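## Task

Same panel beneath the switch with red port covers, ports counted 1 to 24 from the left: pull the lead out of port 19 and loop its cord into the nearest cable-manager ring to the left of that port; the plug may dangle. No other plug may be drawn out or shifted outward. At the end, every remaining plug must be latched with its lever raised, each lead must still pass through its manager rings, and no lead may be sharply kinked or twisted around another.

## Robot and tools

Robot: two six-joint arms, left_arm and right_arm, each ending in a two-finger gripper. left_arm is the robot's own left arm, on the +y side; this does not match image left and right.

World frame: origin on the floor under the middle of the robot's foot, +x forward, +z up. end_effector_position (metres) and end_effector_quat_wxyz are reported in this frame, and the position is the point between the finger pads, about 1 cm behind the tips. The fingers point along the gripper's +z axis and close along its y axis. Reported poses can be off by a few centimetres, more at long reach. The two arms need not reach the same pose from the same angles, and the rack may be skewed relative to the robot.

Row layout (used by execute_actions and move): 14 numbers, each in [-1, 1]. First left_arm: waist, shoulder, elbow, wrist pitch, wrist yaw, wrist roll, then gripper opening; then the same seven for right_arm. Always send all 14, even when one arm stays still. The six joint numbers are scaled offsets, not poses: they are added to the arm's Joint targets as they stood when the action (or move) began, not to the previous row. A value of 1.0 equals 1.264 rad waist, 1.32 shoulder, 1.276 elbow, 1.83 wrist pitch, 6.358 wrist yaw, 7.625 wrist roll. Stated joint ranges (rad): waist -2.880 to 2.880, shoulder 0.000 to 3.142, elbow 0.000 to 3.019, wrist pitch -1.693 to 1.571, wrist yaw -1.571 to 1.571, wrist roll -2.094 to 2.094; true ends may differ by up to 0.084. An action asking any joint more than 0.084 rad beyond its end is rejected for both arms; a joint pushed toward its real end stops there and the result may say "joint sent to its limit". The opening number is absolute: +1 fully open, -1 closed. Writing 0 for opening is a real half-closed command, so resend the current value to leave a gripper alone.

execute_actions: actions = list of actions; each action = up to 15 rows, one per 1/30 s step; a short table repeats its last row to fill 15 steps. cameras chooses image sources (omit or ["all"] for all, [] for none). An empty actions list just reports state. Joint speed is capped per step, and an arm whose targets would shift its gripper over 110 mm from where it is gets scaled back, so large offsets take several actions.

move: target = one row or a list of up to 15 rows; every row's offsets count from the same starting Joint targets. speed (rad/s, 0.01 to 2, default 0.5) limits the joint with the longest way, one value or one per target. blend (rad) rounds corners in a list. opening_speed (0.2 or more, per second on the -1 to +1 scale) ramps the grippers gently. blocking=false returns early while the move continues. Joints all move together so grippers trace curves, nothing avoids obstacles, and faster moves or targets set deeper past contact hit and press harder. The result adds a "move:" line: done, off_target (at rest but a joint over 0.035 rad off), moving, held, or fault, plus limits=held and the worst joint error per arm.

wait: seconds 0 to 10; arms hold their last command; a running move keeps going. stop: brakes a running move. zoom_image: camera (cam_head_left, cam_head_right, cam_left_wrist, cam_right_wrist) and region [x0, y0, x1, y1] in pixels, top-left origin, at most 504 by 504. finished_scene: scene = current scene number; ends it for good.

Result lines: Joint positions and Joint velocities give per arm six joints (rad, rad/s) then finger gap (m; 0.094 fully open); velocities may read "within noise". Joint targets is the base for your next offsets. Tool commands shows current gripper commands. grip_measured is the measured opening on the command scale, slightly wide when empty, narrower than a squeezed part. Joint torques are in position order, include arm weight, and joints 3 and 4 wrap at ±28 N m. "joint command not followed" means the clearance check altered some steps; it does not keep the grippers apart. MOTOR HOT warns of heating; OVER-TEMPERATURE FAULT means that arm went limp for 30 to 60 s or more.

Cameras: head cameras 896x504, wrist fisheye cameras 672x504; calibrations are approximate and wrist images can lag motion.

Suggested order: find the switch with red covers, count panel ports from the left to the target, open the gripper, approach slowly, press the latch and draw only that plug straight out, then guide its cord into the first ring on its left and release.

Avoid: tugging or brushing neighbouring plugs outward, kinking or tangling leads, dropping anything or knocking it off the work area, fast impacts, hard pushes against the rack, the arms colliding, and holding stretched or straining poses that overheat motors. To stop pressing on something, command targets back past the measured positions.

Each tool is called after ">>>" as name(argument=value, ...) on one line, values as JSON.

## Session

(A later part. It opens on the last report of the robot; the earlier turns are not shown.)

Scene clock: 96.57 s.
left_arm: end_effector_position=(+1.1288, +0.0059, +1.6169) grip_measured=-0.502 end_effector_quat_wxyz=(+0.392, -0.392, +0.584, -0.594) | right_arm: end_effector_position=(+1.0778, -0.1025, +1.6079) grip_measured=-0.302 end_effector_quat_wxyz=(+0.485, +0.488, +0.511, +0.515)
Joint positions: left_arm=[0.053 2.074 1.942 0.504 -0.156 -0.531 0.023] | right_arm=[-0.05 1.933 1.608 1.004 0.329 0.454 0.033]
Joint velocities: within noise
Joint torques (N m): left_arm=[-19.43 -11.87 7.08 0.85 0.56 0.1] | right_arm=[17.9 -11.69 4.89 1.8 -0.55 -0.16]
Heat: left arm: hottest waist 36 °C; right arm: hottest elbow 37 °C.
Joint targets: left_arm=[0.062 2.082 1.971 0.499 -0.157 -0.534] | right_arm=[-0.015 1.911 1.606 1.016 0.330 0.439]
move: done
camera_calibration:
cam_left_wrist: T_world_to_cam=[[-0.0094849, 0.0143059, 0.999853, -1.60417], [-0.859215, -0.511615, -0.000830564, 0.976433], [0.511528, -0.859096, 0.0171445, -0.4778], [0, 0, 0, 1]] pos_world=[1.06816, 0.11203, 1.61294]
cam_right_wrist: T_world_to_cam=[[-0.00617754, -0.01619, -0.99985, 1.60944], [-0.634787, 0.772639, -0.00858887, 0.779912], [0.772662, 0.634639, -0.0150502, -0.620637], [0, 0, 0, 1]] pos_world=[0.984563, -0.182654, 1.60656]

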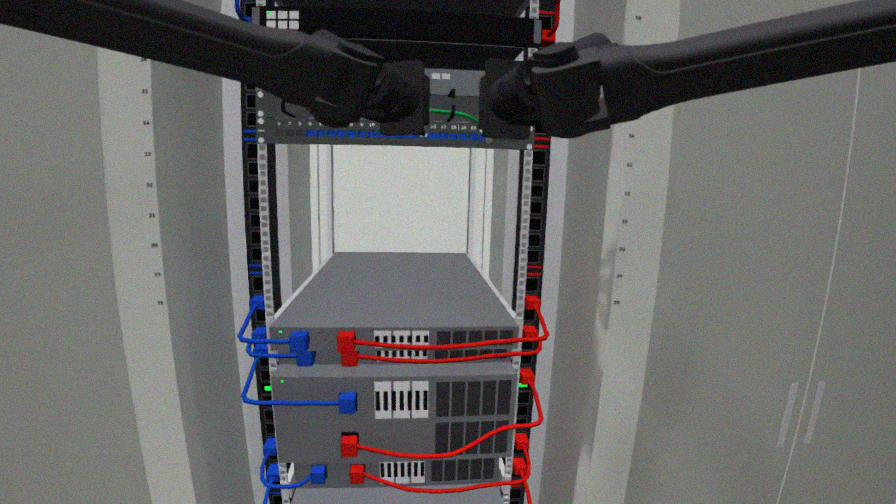

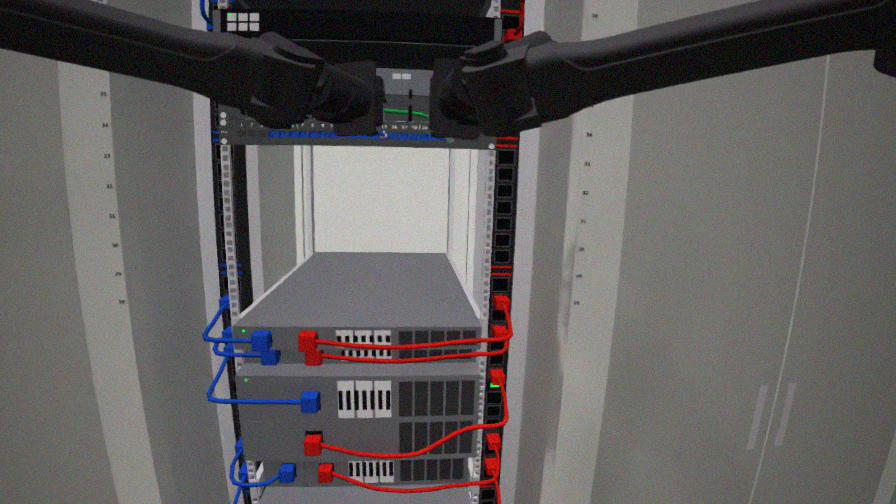

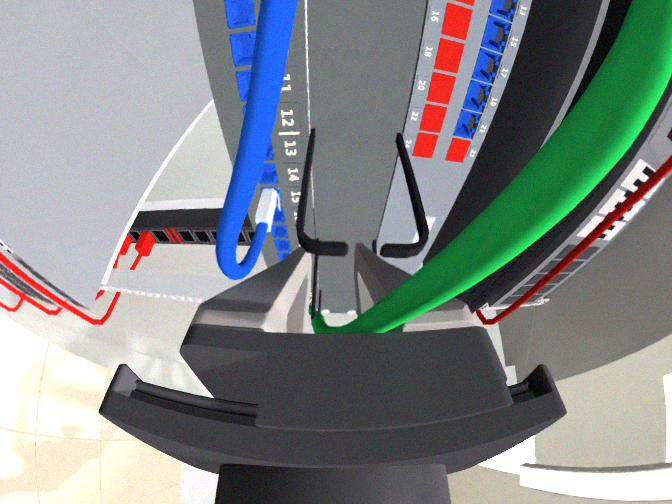

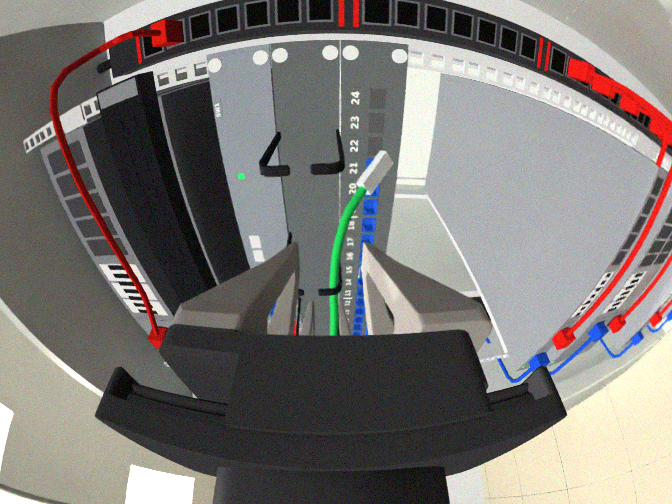

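>>> move(target=[[-0.029,-0.010,-0.020,0,0,0,-0.5,0,0,0,0,0,0,-0.3],[-0.0435,-0.1455,-0.2813,0.0984,-0.0022,0.0018,-0.5,0,0,0,0,0,0,-0.3]], speed=0.1)

>>> zoom_image(camera="cam_head_left", region=[300, 50, 540, 160])

>>> zoom_image(camera="cam_right_wrist", region=[180, 80, 500, 400])

>>> zoom_image(camera="cam_left_wrist", region=[180, 80, 500, 400])

Scene clock: 104.43 s.
left_arm: end_effector_position=(+1.0644, +0.0345, +1.6071) grip_measured=-0.502 end_effector_quat_wxyz=(+0.390, -0.393, +0.587, -0.591) | right_arm: end_effector_position=(+1.0778, -0.1026, +1.6079) grip_measured=-0.302 end_effector_quat_wxyz=(+0.485, +0.489, +0.511, +0.515)
Joint positions: left_arm=[0.047 1.911 1.612 0.665 -0.17 -0.529 0.023] | right_arm=[-0.05 1.933 1.608 1.005 0.329 0.454 0.033]
Joint velocities: within noise
Joint torques (N m): left_arm=[-21.25 -12.63 4.53 1.54 0.55 0.2] | right_arm=[17.9 -11.87 4.77 1.69 -0.54 -0.11]
Heat: left arm: hottest waist 36 °C; right arm: hottest elbow 37 °C.
Joint targets: left_arm=[0.007 1.890 1.612 0.679 -0.171 -0.520] | right_arm=[-0.015 1.911 1.606 1.016 0.331 0.439]
move: off_target (left_arm); left_arm: the waist is farthest, 0.040 rad from its target
camera_calibration:
cam_left_wrist: T_world_to_cam=[[-0.0000868784, 0.00944683, 0.999955, -1.60544], [-0.860298, -0.50977, 0.00474118, 0.927869], [0.509792, -0.860259, 0.00817137, -0.403759], [0, 0, 0, 1]] pos_world=[1.00394, 0.140828, 1.60427]
cam_right_wrist: T_world_to_cam=[[-0.00638043, -0.0160732, -0.99985, 1.60965], [-0.63441, 0.772951, -0.00837724, 0.779286], [0.77297, 0.634262, -0.0151288, -0.620816], [0, 0, 0, 1]] pos_world=[0.98453, -0.182718, 1.60655]

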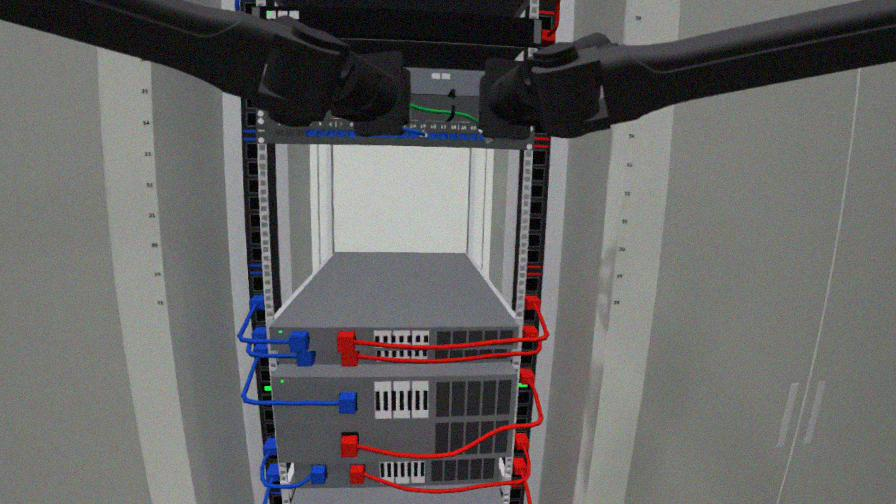

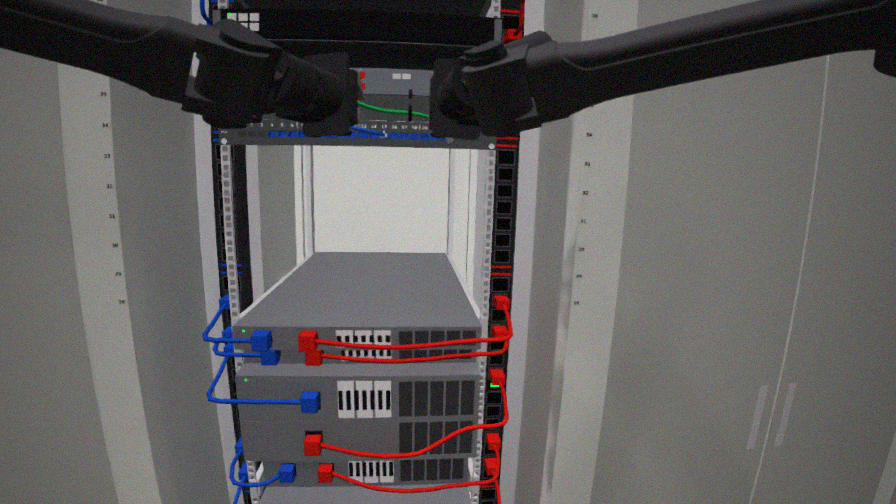

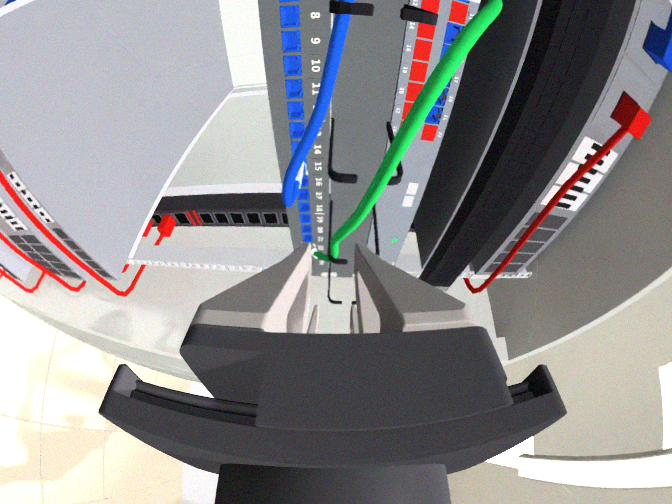

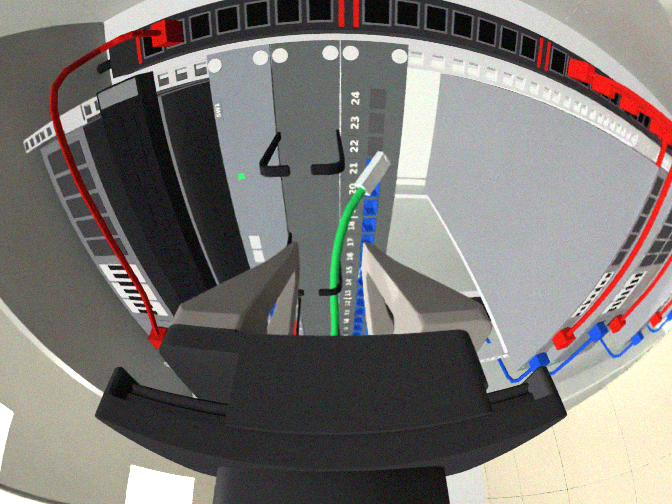

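Scaled by 2.100 from the camera's 896x504 image, which has a finer 1280x720 frame.

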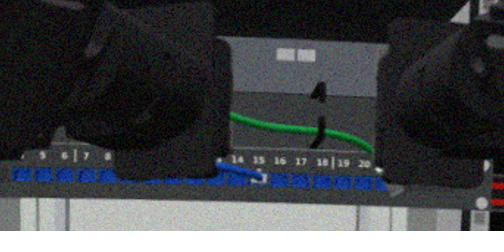

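Scaled by 1.575 from the camera's 672x504 image, which has a finer 960x720 frame.

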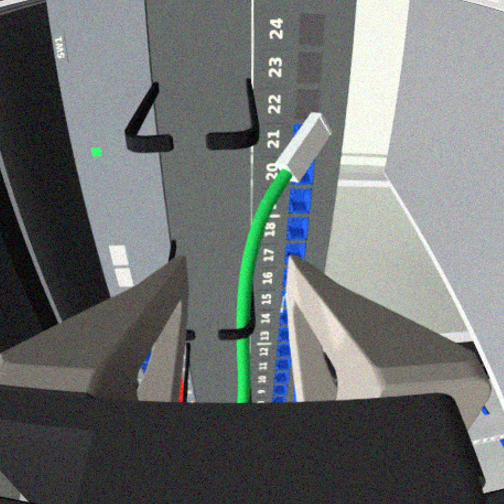

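Scaled by 1.575 from the camera's 672x504 image, which has a finer 960x720 frame.

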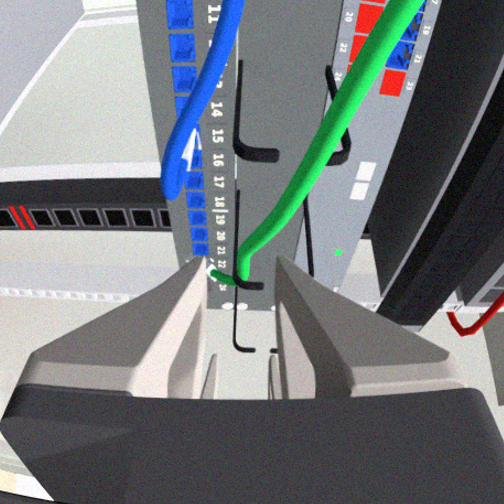

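>>> zoom_image(camera="cam_left_wrist", region=[290, 200, 390, 320])

>>> zoom_image(camera="cam_right_wrist", region=[280, 180, 400, 350])

>>> zoom_image(camera="cam_head_left", region=[430, 80, 480, 130])

>>> zoom_image(camera="cam_head_right", region=[350, 70, 440, 140])

Scaled by 4.200 from the camera's 672x504 image, which has a finer 960x720 frame.

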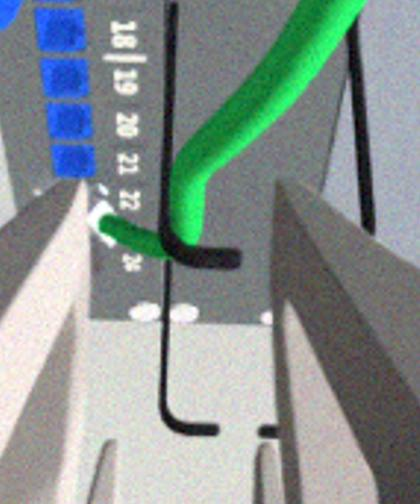

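Scaled by 2.965 from the camera's 672x504 image, which has a finer 960x720 frame.

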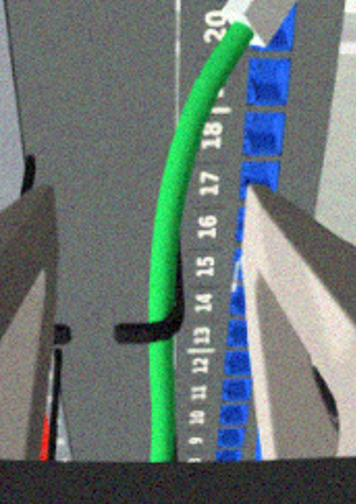

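Scaled by 10.080 from the camera's 896x504 image, which has a finer 1280x720 frame.

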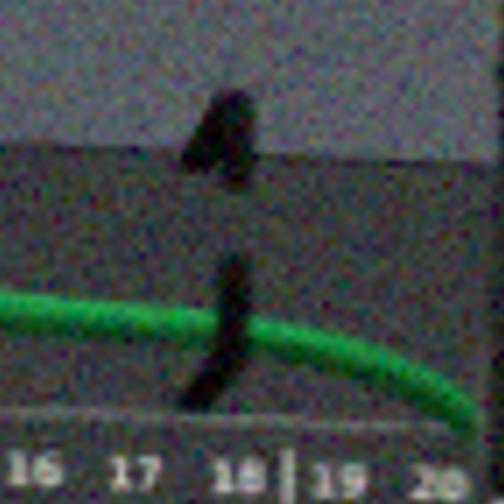

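Scaled by 5.600 from the camera's 896x504 image, which has a finer 1280x720 frame.

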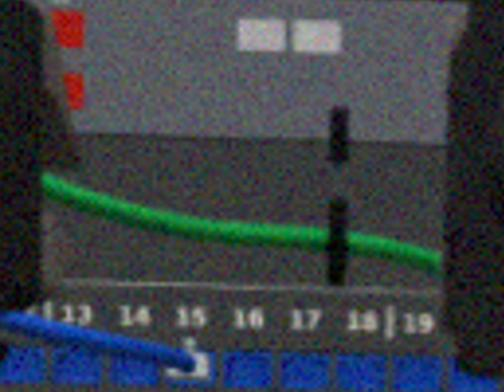

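>>> move(target=[[-0.0055,-0.0871,-0.1842,0.0634,-0.0024,0.0007,-0.5,0,0,0,0,0,0,-0.3],[0.390,-0.0303,-0.5972,0.3393,-0.0675,0.0551,-0.5,0,0,0,0,0,0,-0.3],[0.7508,0.1591,-0.3621,0.2738,-0.0974,0.0953,-0.5,0,0,0,0,0,0,-0.3]], speed=[0.15,0.4,0.5], blend=[0.02,0.1,0])

>>> zoom_image(camera="cam_head_left", region=[250, 50, 500, 160])

Scene clock: 110.23 s.
left_arm: end_effector_position=(+0.7563, +0.4455, +0.9811) grip_measured=-0.502 end_effector_quat_wxyz=(+0.286, -0.347, +0.866, +0.219) | right_arm: end_effector_position=(+1.0778, -0.1026, +1.6079) grip_measured=-0.302 end_effector_quat_wxyz=(+0.485, +0.489, +0.511, +0.515)
Joint positions: left_arm=[0.96 2.095 1.148 1.186 -0.79 0.198 0.023] | right_arm=[-0.05 1.933 1.608 1.005 0.329 0.454 0.033]
Joint velocities: within noise
Joint torques (N m): left_arm=[-9.99 -12.75 -0.87 1.26 -0.07 0.07] | right_arm=[18.14 -11.52 4.79 1.7 -0.54 -0.15]
Heat: left arm: hottest waist 36 °C; right arm: hottest elbow 37 °C.
Joint targets: left_arm=[0.956 2.100 1.150 1.180 -0.790 0.206] | right_arm=[-0.015 1.911 1.606 1.016 0.331 0.439]
move: done
camera_calibration:
cam_left_wrist: T_world_to_cam=[[0.72714, -0.662852, -0.178589, -0.0775758], [-0.682142, -0.726888, -0.0794751, 0.91985], [-0.0771336, 0.179612, -0.980709, 1.06282], [0, 0, 0, 1]] pos_world=[0.765856, 0.42631, 1.10157]
cam_right_wrist: T_world_to_cam=[[-0.00638043, -0.0160732, -0.99985, 1.60965], [-0.63441, 0.772951, -0.00837724, 0.779286], [0.77297, 0.634262, -0.0151288, -0.620816], [0, 0, 0, 1]] pos_world=[0.98453, -0.182718, 1.60655]

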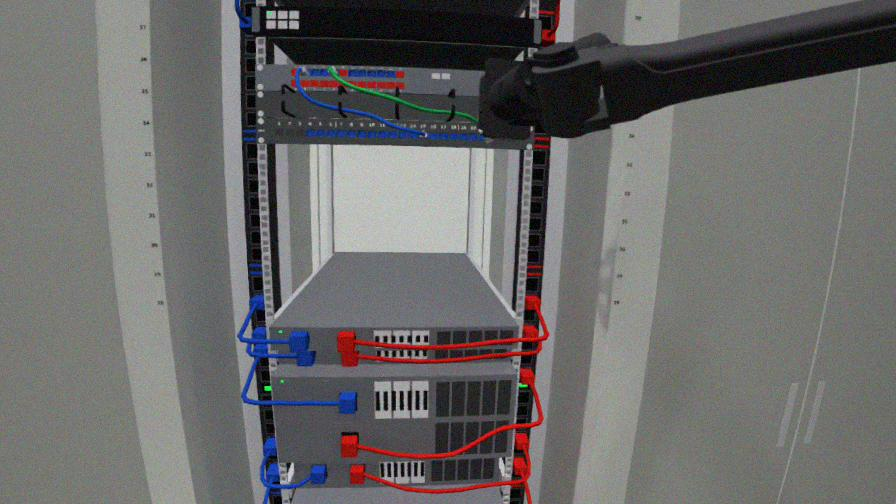

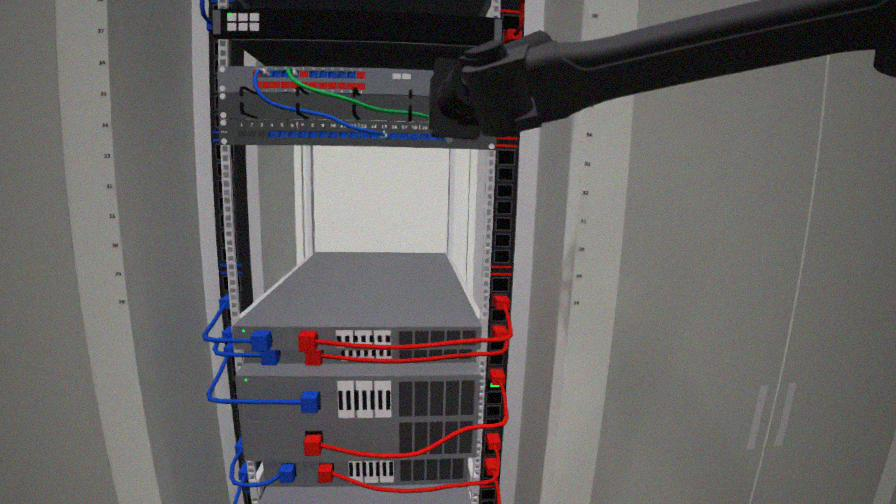

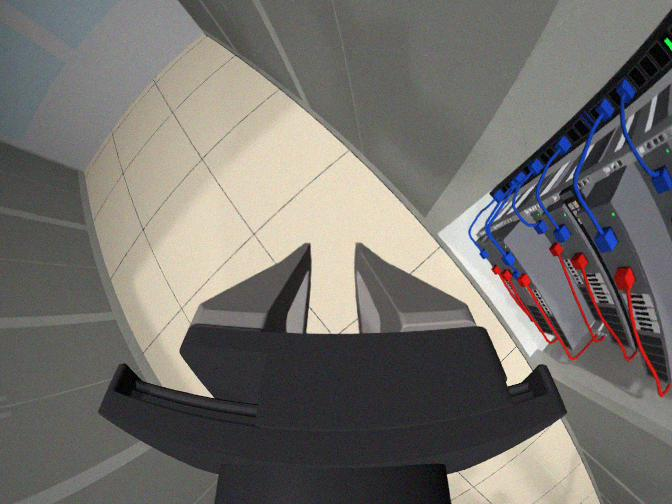

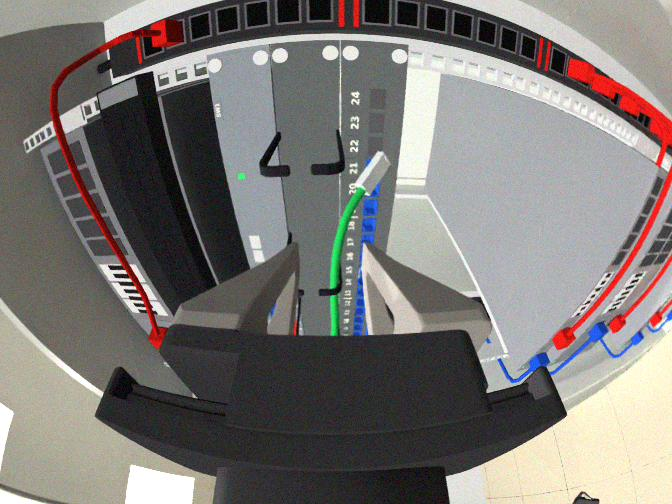

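Scaled by 2.016 from the camera's 896x504 image, which has a finer 1280x720 frame.

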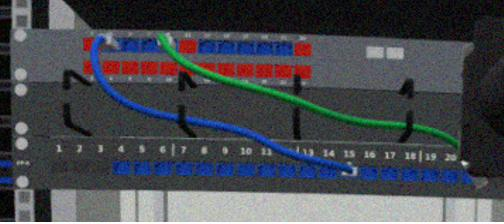

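>>> zoom_image(camera="cam_head_left", region=[325, 60, 415, 130])

>>> zoom_image(camera="cam_head_right", region=[285, 60, 375, 130])

>>> zoom_image(camera="cam_head_left", region=[330, 80, 360, 110])

Scaled by 5.600 from the camera's 896x504 image, which has a finer 1280x720 frame.

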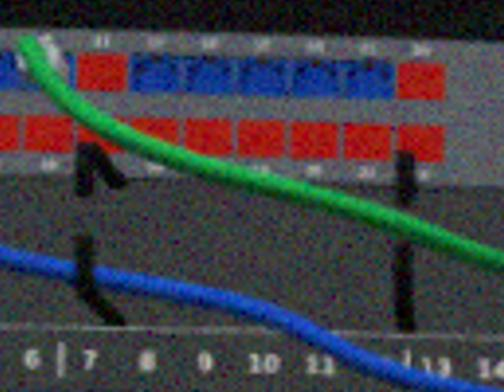

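Scaled by 5.600 from the camera's 896x504 image, which has a finer 1280x720 frame.

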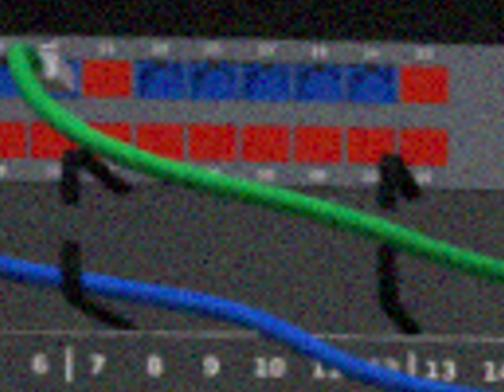

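Scaled by 16.800 from the camera's 896x504 image, which has a finer 1280x720 frame.

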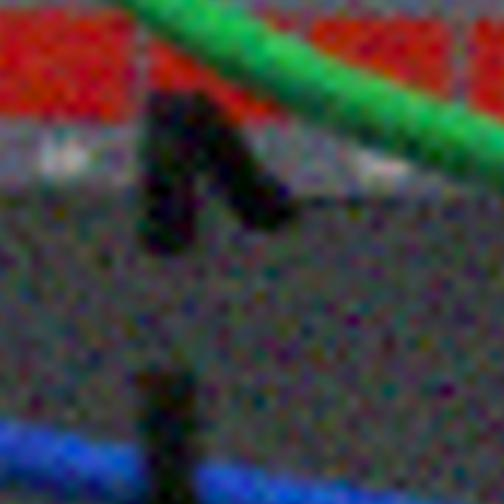

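>>> move(target=[[-0.3608,-0.1894,-0.2351,0.0656,0.0299,-0.0401,-0.5,0,0,0,0,0,0,-0.3],[-0.8434,-0.1417,0.1317,0.1579,0.0503,-0.0720,-0.5,0,0,0,0,0,0,-0.3]], speed=[0.5,0.35], blend=[0.1,0])

>>> zoom_image(camera="cam_left_wrist", region=[180, 80, 500, 400])

Scene clock: 117.93 s.
left_arm: end_effector_position=(+0.9484, +0.0980, +1.6431) grip_measured=-0.502 end_effector_quat_wxyz=(+0.508, -0.528, +0.465, -0.497) | right_arm: end_effector_position=(+1.0778, -0.1026, +1.6079) grip_measured=-0.302 end_effector_quat_wxyz=(+0.485, +0.489, +0.511, +0.515)
Joint positions: left_arm=[-0.094 1.901 1.299 1.458 -0.471 -0.335 0.023] | right_arm=[-0.05 1.933 1.608 1.005 0.329 0.454 0.033]
Joint velocities: within noise
Joint torques (N m): left_arm=[-17.26 -7.12 5.64 0.9 0.72 0.06] | right_arm=[18.08 -11.58 4.93 1.66 -0.55 -0.14]
Heat: left arm: hottest waist 36 °C; right arm: hottest waist 37 °C.
Joint targets: left_arm=[-0.111 1.913 1.318 1.469 -0.470 -0.343] | right_arm=[-0.015 1.911 1.606 1.016 0.331 0.439]
move: done
camera_calibration:
cam_left_wrist: T_world_to_cam=[[-0.0161862, 0.0529033, 0.998468, -1.62854], [-0.533723, -0.844888, 0.0361137, 0.531864], [0.845504, -0.532321, 0.0419112, -0.696272], [0, 0, 0, 1]] pos_world=[0.84621, 0.16488, 1.63602]
cam_right_wrist: T_world_to_cam=[[-0.00638043, -0.0160732, -0.99985, 1.60965], [-0.63441, 0.772951, -0.00837724, 0.779286], [0.77297, 0.634262, -0.0151288, -0.620816], [0, 0, 0, 1]] pos_world=[0.98453, -0.182718, 1.60655]

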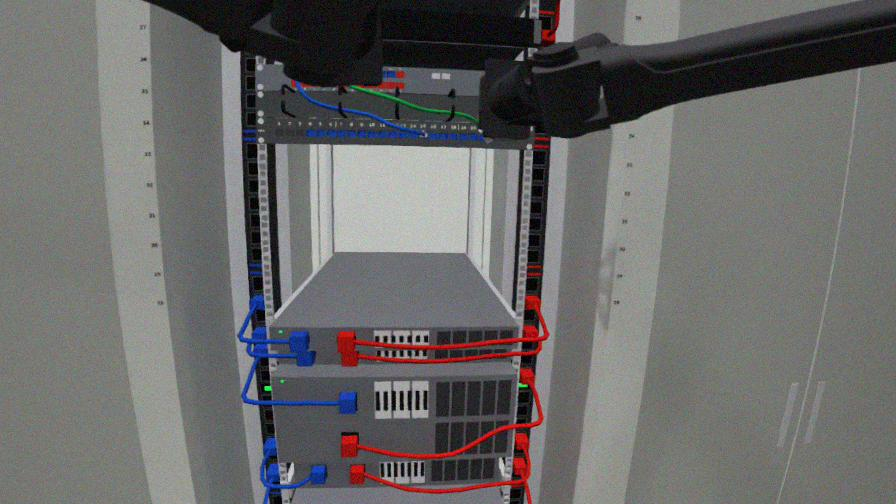

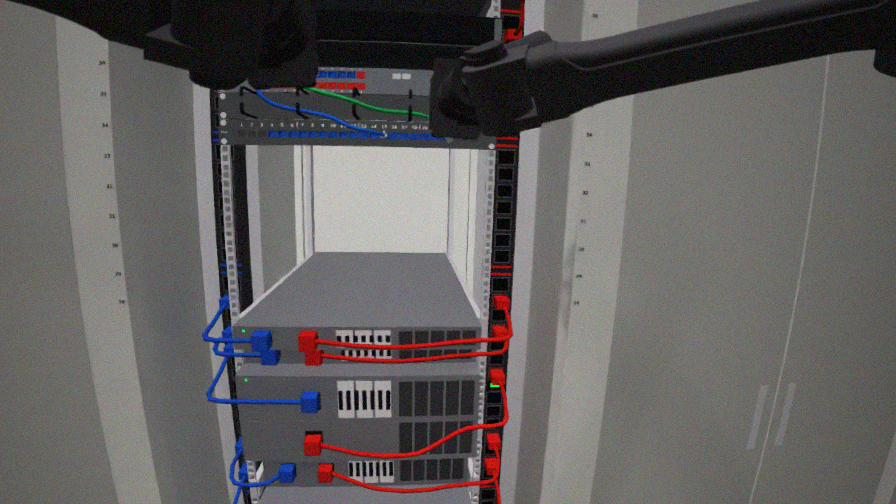

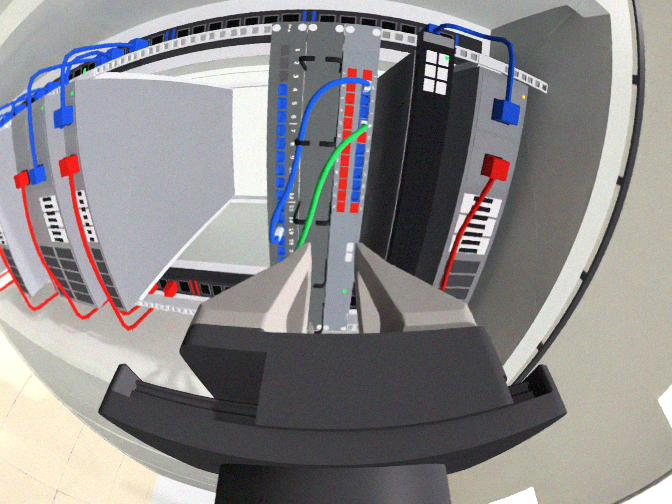

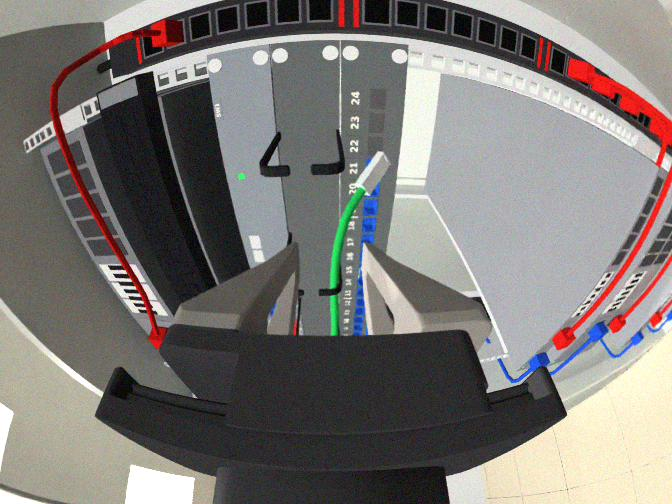

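Scaled by 1.575 from the camera's 672x504 image, which has a finer 960x720 frame.

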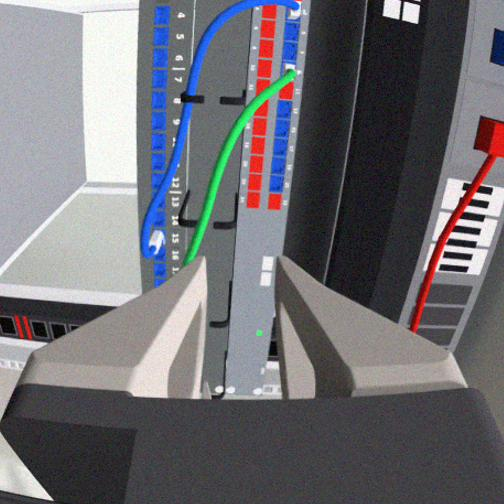

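>>> zoom_image(camera="cam_left_wrist", region=[270, 60, 390, 180])

>>> zoom_image(camera="cam_left_wrist", region=[260, 160, 360, 260])

Scaled by 4.200 from the camera's 672x504 image, which has a finer 960x720 frame.

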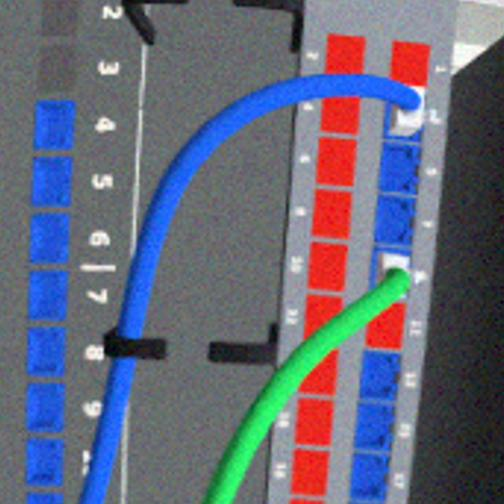

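Scaled by 5.040 from the camera's 672x504 image, which has a finer 960x720 frame.

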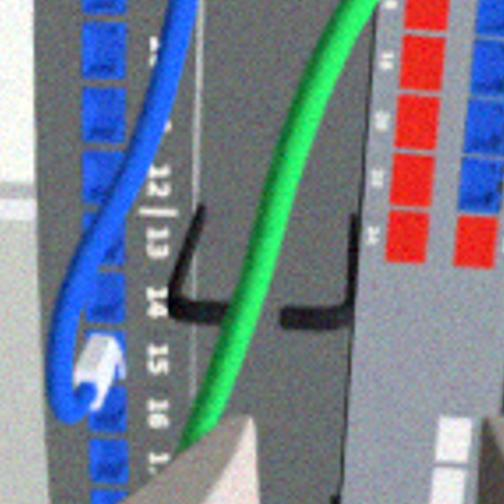

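>>> move(target=[[0.0396,0,0.012,0,0,0,-0.3,0,0,0,0,0,0,-0.3],[0.0900,0.0360,0.165,-0.11,0.0065,-0.0045,-0.3,0,0,0,0,0,0,-0.3]], speed=0.15, blend=[0.02,0])

>>> zoom_image(camera="cam_left_wrist", region=[220, 100, 460, 340])

>>> zoom_image(camera="cam_head_left", region=[310, 50, 470, 140])

Scene clock: 123.87 s.
left_arm: end_effector_position=(+1.0241, +0.1024, +1.6299) grip_measured=-0.302 end_effector_quat_wxyz=(+0.514, -0.526, +0.471, -0.487) | right_arm: end_effector_position=(+1.0778, -0.1026, +1.6079) grip_measured=-0.302 end_effector_quat_wxyz=(+0.485, +0.489, +0.511, +0.515)
Joint positions: left_arm=[-0.022 1.946 1.504 1.276 -0.432 -0.369 0.033] | right_arm=[-0.05 1.933 1.608 1.005 0.329 0.454 0.033]
Joint velocities: within noise
Joint torques (N m): left_arm=[-15.27 -8.76 6.08 0.36 0.78 0.05] | right_arm=[17.9 -11.4 4.75 1.76 -0.56 -0.14]
Heat: left arm: hottest waist 36 °C; right arm: hottest waist 37 °C.
Joint targets: left_arm=[0.003 1.961 1.529 1.268 -0.429 -0.377] | right_arm=[-0.015 1.911 1.606 1.016 0.331 0.439]
move: done; blend cut to 0 rad at target 1
camera_calibration:
cam_left_wrist: T_world_to_cam=[[-0.00771278, 0.029821, 0.999525, -1.62246], [-0.527909, -0.849035, 0.0212575, 0.595086], [0.849266, -0.527495, 0.0222912, -0.729716], [0, 0, 0, 1]] pos_world=[0.921361, 0.168711, 1.62531]
cam_right_wrist: T_world_to_cam=[[-0.00638043, -0.0160732, -0.99985, 1.60965], [-0.63441, 0.772951, -0.00837724, 0.779286], [0.77297, 0.634262, -0.0151288, -0.620816], [0, 0, 0, 1]] pos_world=[0.98453, -0.182718, 1.60655]

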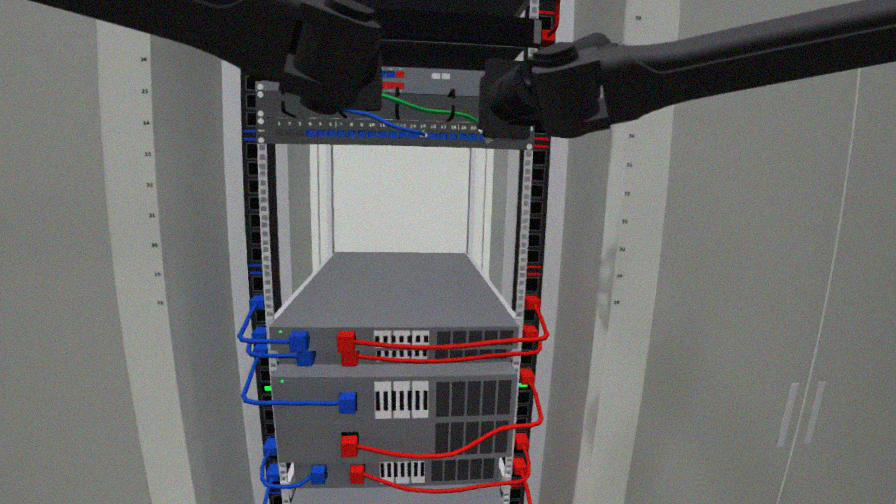

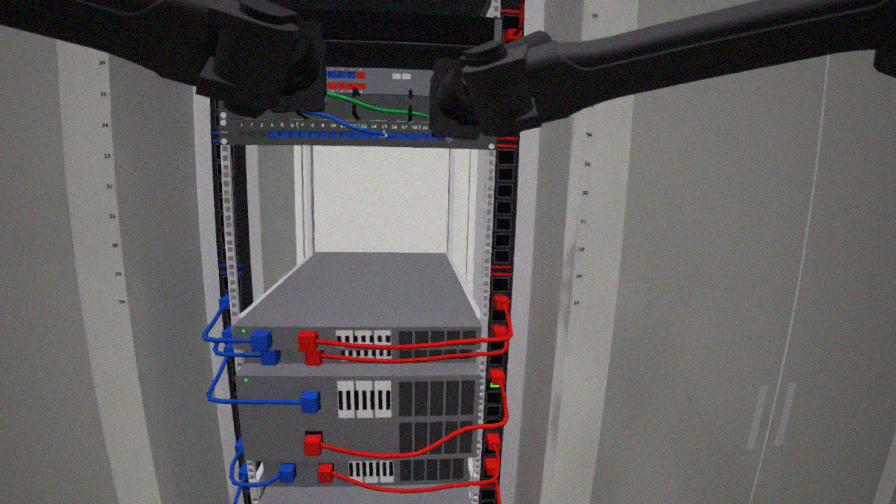

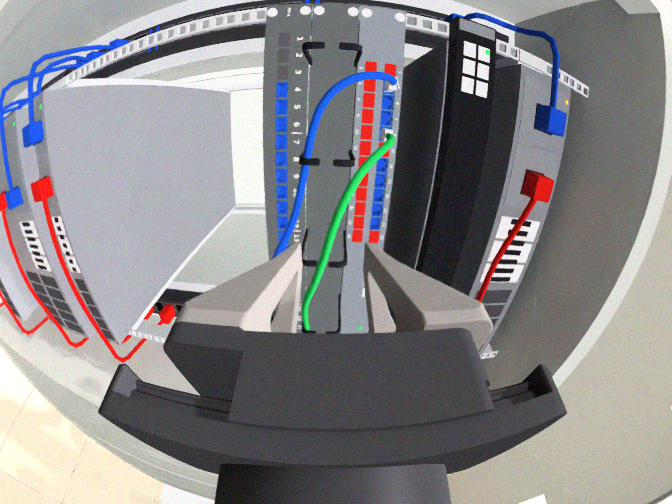

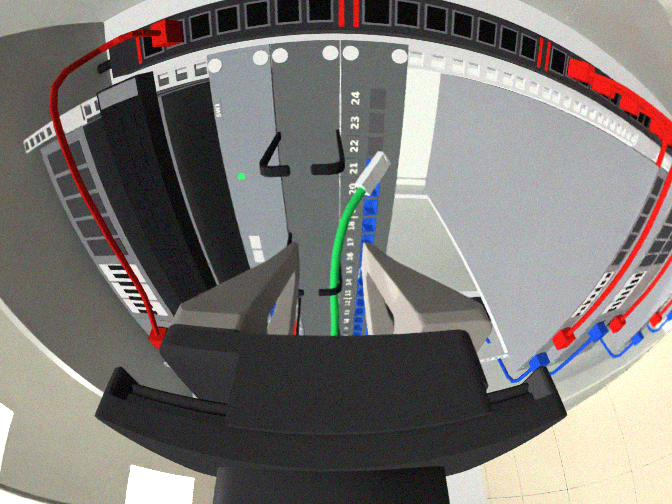

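Scaled by 2.100 from the camera's 672x504 image, which has a finer 960x720 frame.

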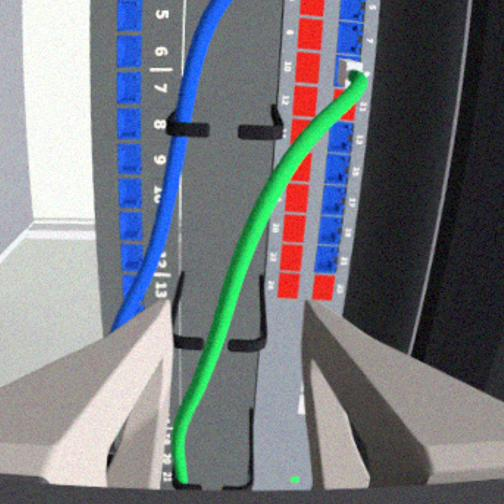

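Scaled by 3.150 from the camera's 896x504 image, which has a finer 1280x720 frame.

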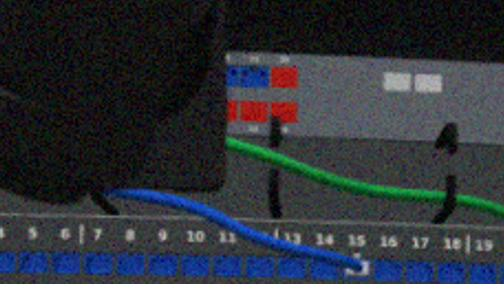

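>>> move(target=[0.0127,0.0195,0.0729,-0.0372,0.0020,-0.0013,-0.3,0,0,0,0,0,0,-0.3], speed=0.12, cameras=["cam_left_wrist"])

>>> zoom_image(camera="cam_left_wrist", region=[220, 100, 460, 340])

Scene clock: 125.70 s.
left_arm: end_effector_position=(+1.0513, +0.1028, +1.6328) grip_measured=-0.302 end_effector_quat_wxyz=(+0.516, -0.525, +0.470, -0.488) | right_arm: end_effector_position=(+1.0778, -0.1026, +1.6079) grip_measured=-0.302 end_effector_quat_wxyz=(+0.485, +0.489, +0.511, +0.515)
Joint positions: left_arm=[-0.008 1.971 1.596 1.208 -0.419 -0.379 0.033] | right_arm=[-0.05 1.933 1.608 1.005 0.329 0.454 0.033]
Joint velocities: within noise
Joint torques (N m): left_arm=[-15.62 -9.52 6.32 0.46 0.79 0.07] | right_arm=[18.32 -11.87 4.79 1.77 -0.55 -0.12]
Heat: left arm: hottest waist 36 °C; right arm: hottest waist 37 °C.
Joint targets: left_arm=[0.019 1.986 1.622 1.200 -0.416 -0.387] | right_arm=[-0.015 1.911 1.606 1.016 0.331 0.439]
move: done
camera_calibration:
cam_left_wrist: T_world_to_cam=[[-0.0121335, 0.0293762, 0.999495, -1.62035], [-0.526387, -0.850042, 0.0185935, 0.612554], [0.850159, -0.525895, 0.0257773, -0.759473], [0, 0, 0, 1]] pos_world=[0.948452, 0.168893, 1.62772]
Images, in order (width x height): cam_left_wrist 672x504.

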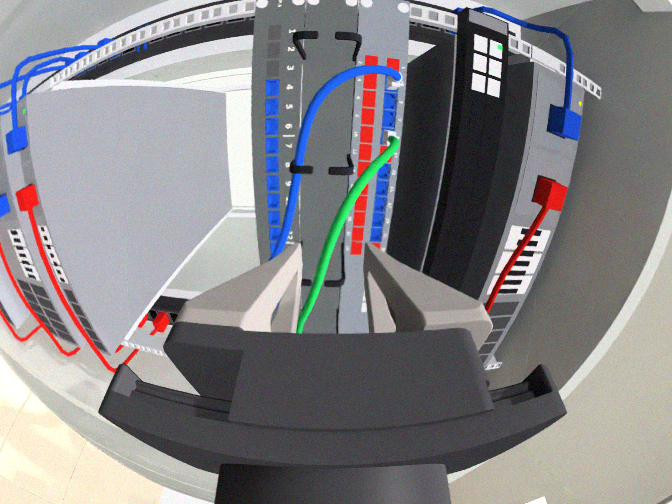

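Scaled by 2.100 from the camera's 672x504 image, which has a finer 960x720 frame.

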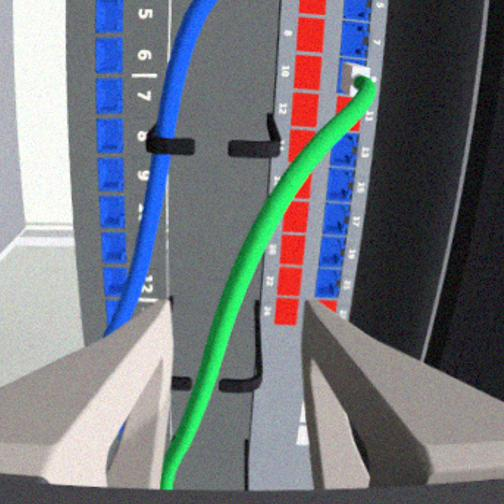

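>>> zoom_image(camera="cam_left_wrist", region=[270, 200, 400, 340])

Scaled by 3.600 from the camera's 672x504 image, which has a finer 960x720 frame.

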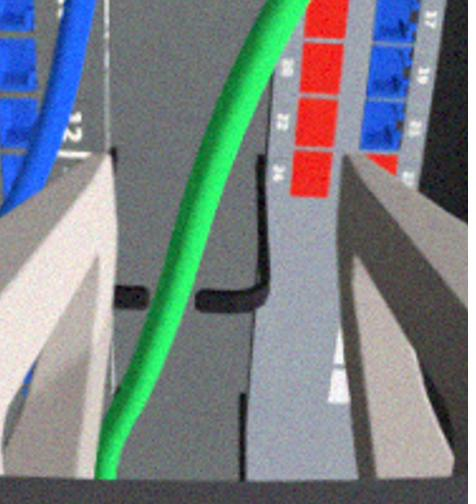

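>>> move(target=[0,0,0,0,0,0,-0.65,0,0,0,0,0,0,-0.3], opening_speed=0.3, cameras=["cam_left_wrist","cam_head_right"])

>>> zoom_image(camera="cam_left_wrist", region=[230, 140, 430, 340])

>>> zoom_image(camera="cam_head_right", region=[270, 50, 430, 140])

Scene clock: 128.07 s.
left_arm: end_effector_position=(+1.0512, +0.1025, +1.6326) grip_measured=-0.648 end_effector_quat_wxyz=(+0.515, -0.525, +0.470, -0.488) | right_arm: end_effector_position=(+1.0778, -0.1026, +1.6079) grip_measured=-0.302 end_effector_quat_wxyz=(+0.485, +0.489, +0.511, +0.515)
Joint positions: left_arm=[-0.008 1.972 1.596 1.208 -0.419 -0.38 0.017] | right_arm=[-0.05 1.933 1.608 1.005 0.329 0.454 0.033]
Joint velocities: within noise
Joint torques (N m): left_arm=[-15.62 -9 6.27 0.36 0.78 0.05] | right_arm=[18.08 -12.1 4.85 1.76 -0.54 -0.16]
Heat: left arm: hottest waist 36 °C; right arm: hottest waist 37 °C.
Joint targets: left_arm=[0.019 1.986 1.622 1.200 -0.417 -0.387] | right_arm=[-0.015 1.911 1.606 1.016 0.331 0.439]
move: done
camera_calibration:
cam_left_wrist: T_world_to_cam=[[-0.0120547, 0.0299931, 0.999477, -1.62032], [-0.526668, -0.849856, 0.019151, 0.61166], [0.849986, -0.526162, 0.0260411, -0.759758], [0, 0, 0, 1]] pos_world=[0.948393, 0.168665, 1.62755]
Images, in order (width x height): cam_head_right 896x504, cam_left_wrist 672x504.

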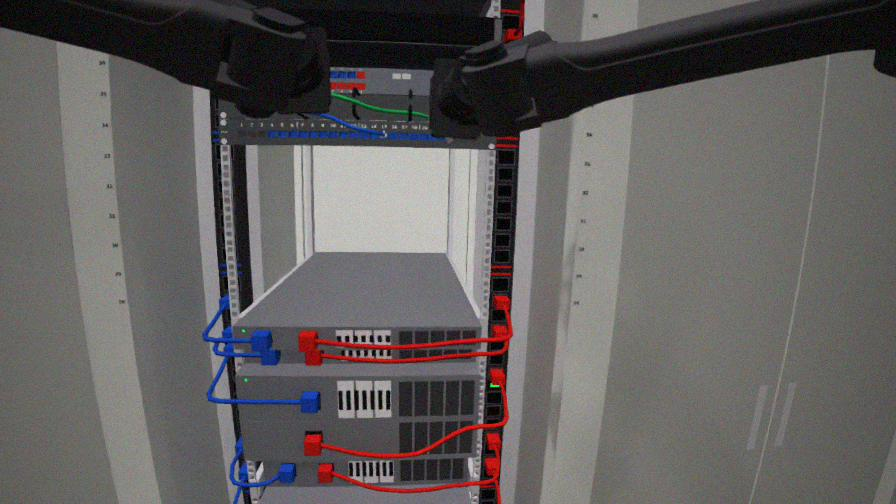

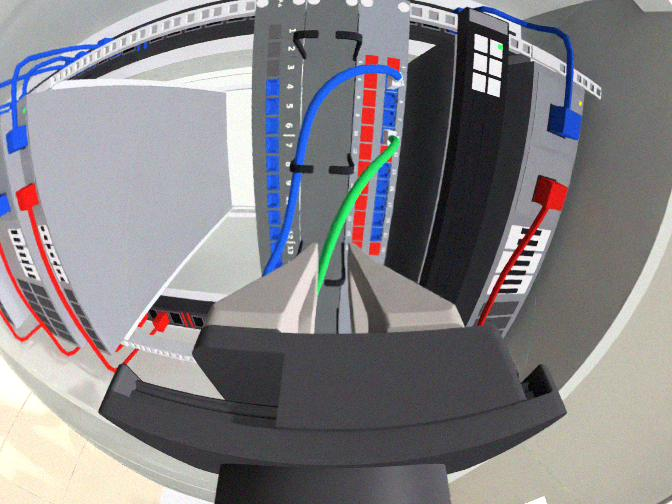

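Scaled by 2.520 from the camera's 672x504 image, which has a finer 960x720 frame.

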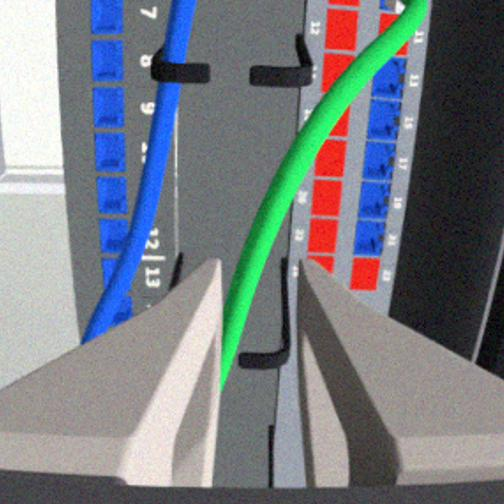

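Scaled by 3.150 from the camera's 896x504 image, which has a finer 1280x720 frame.

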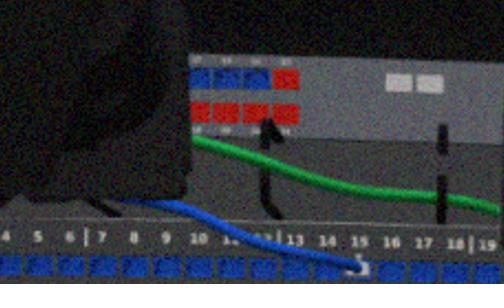

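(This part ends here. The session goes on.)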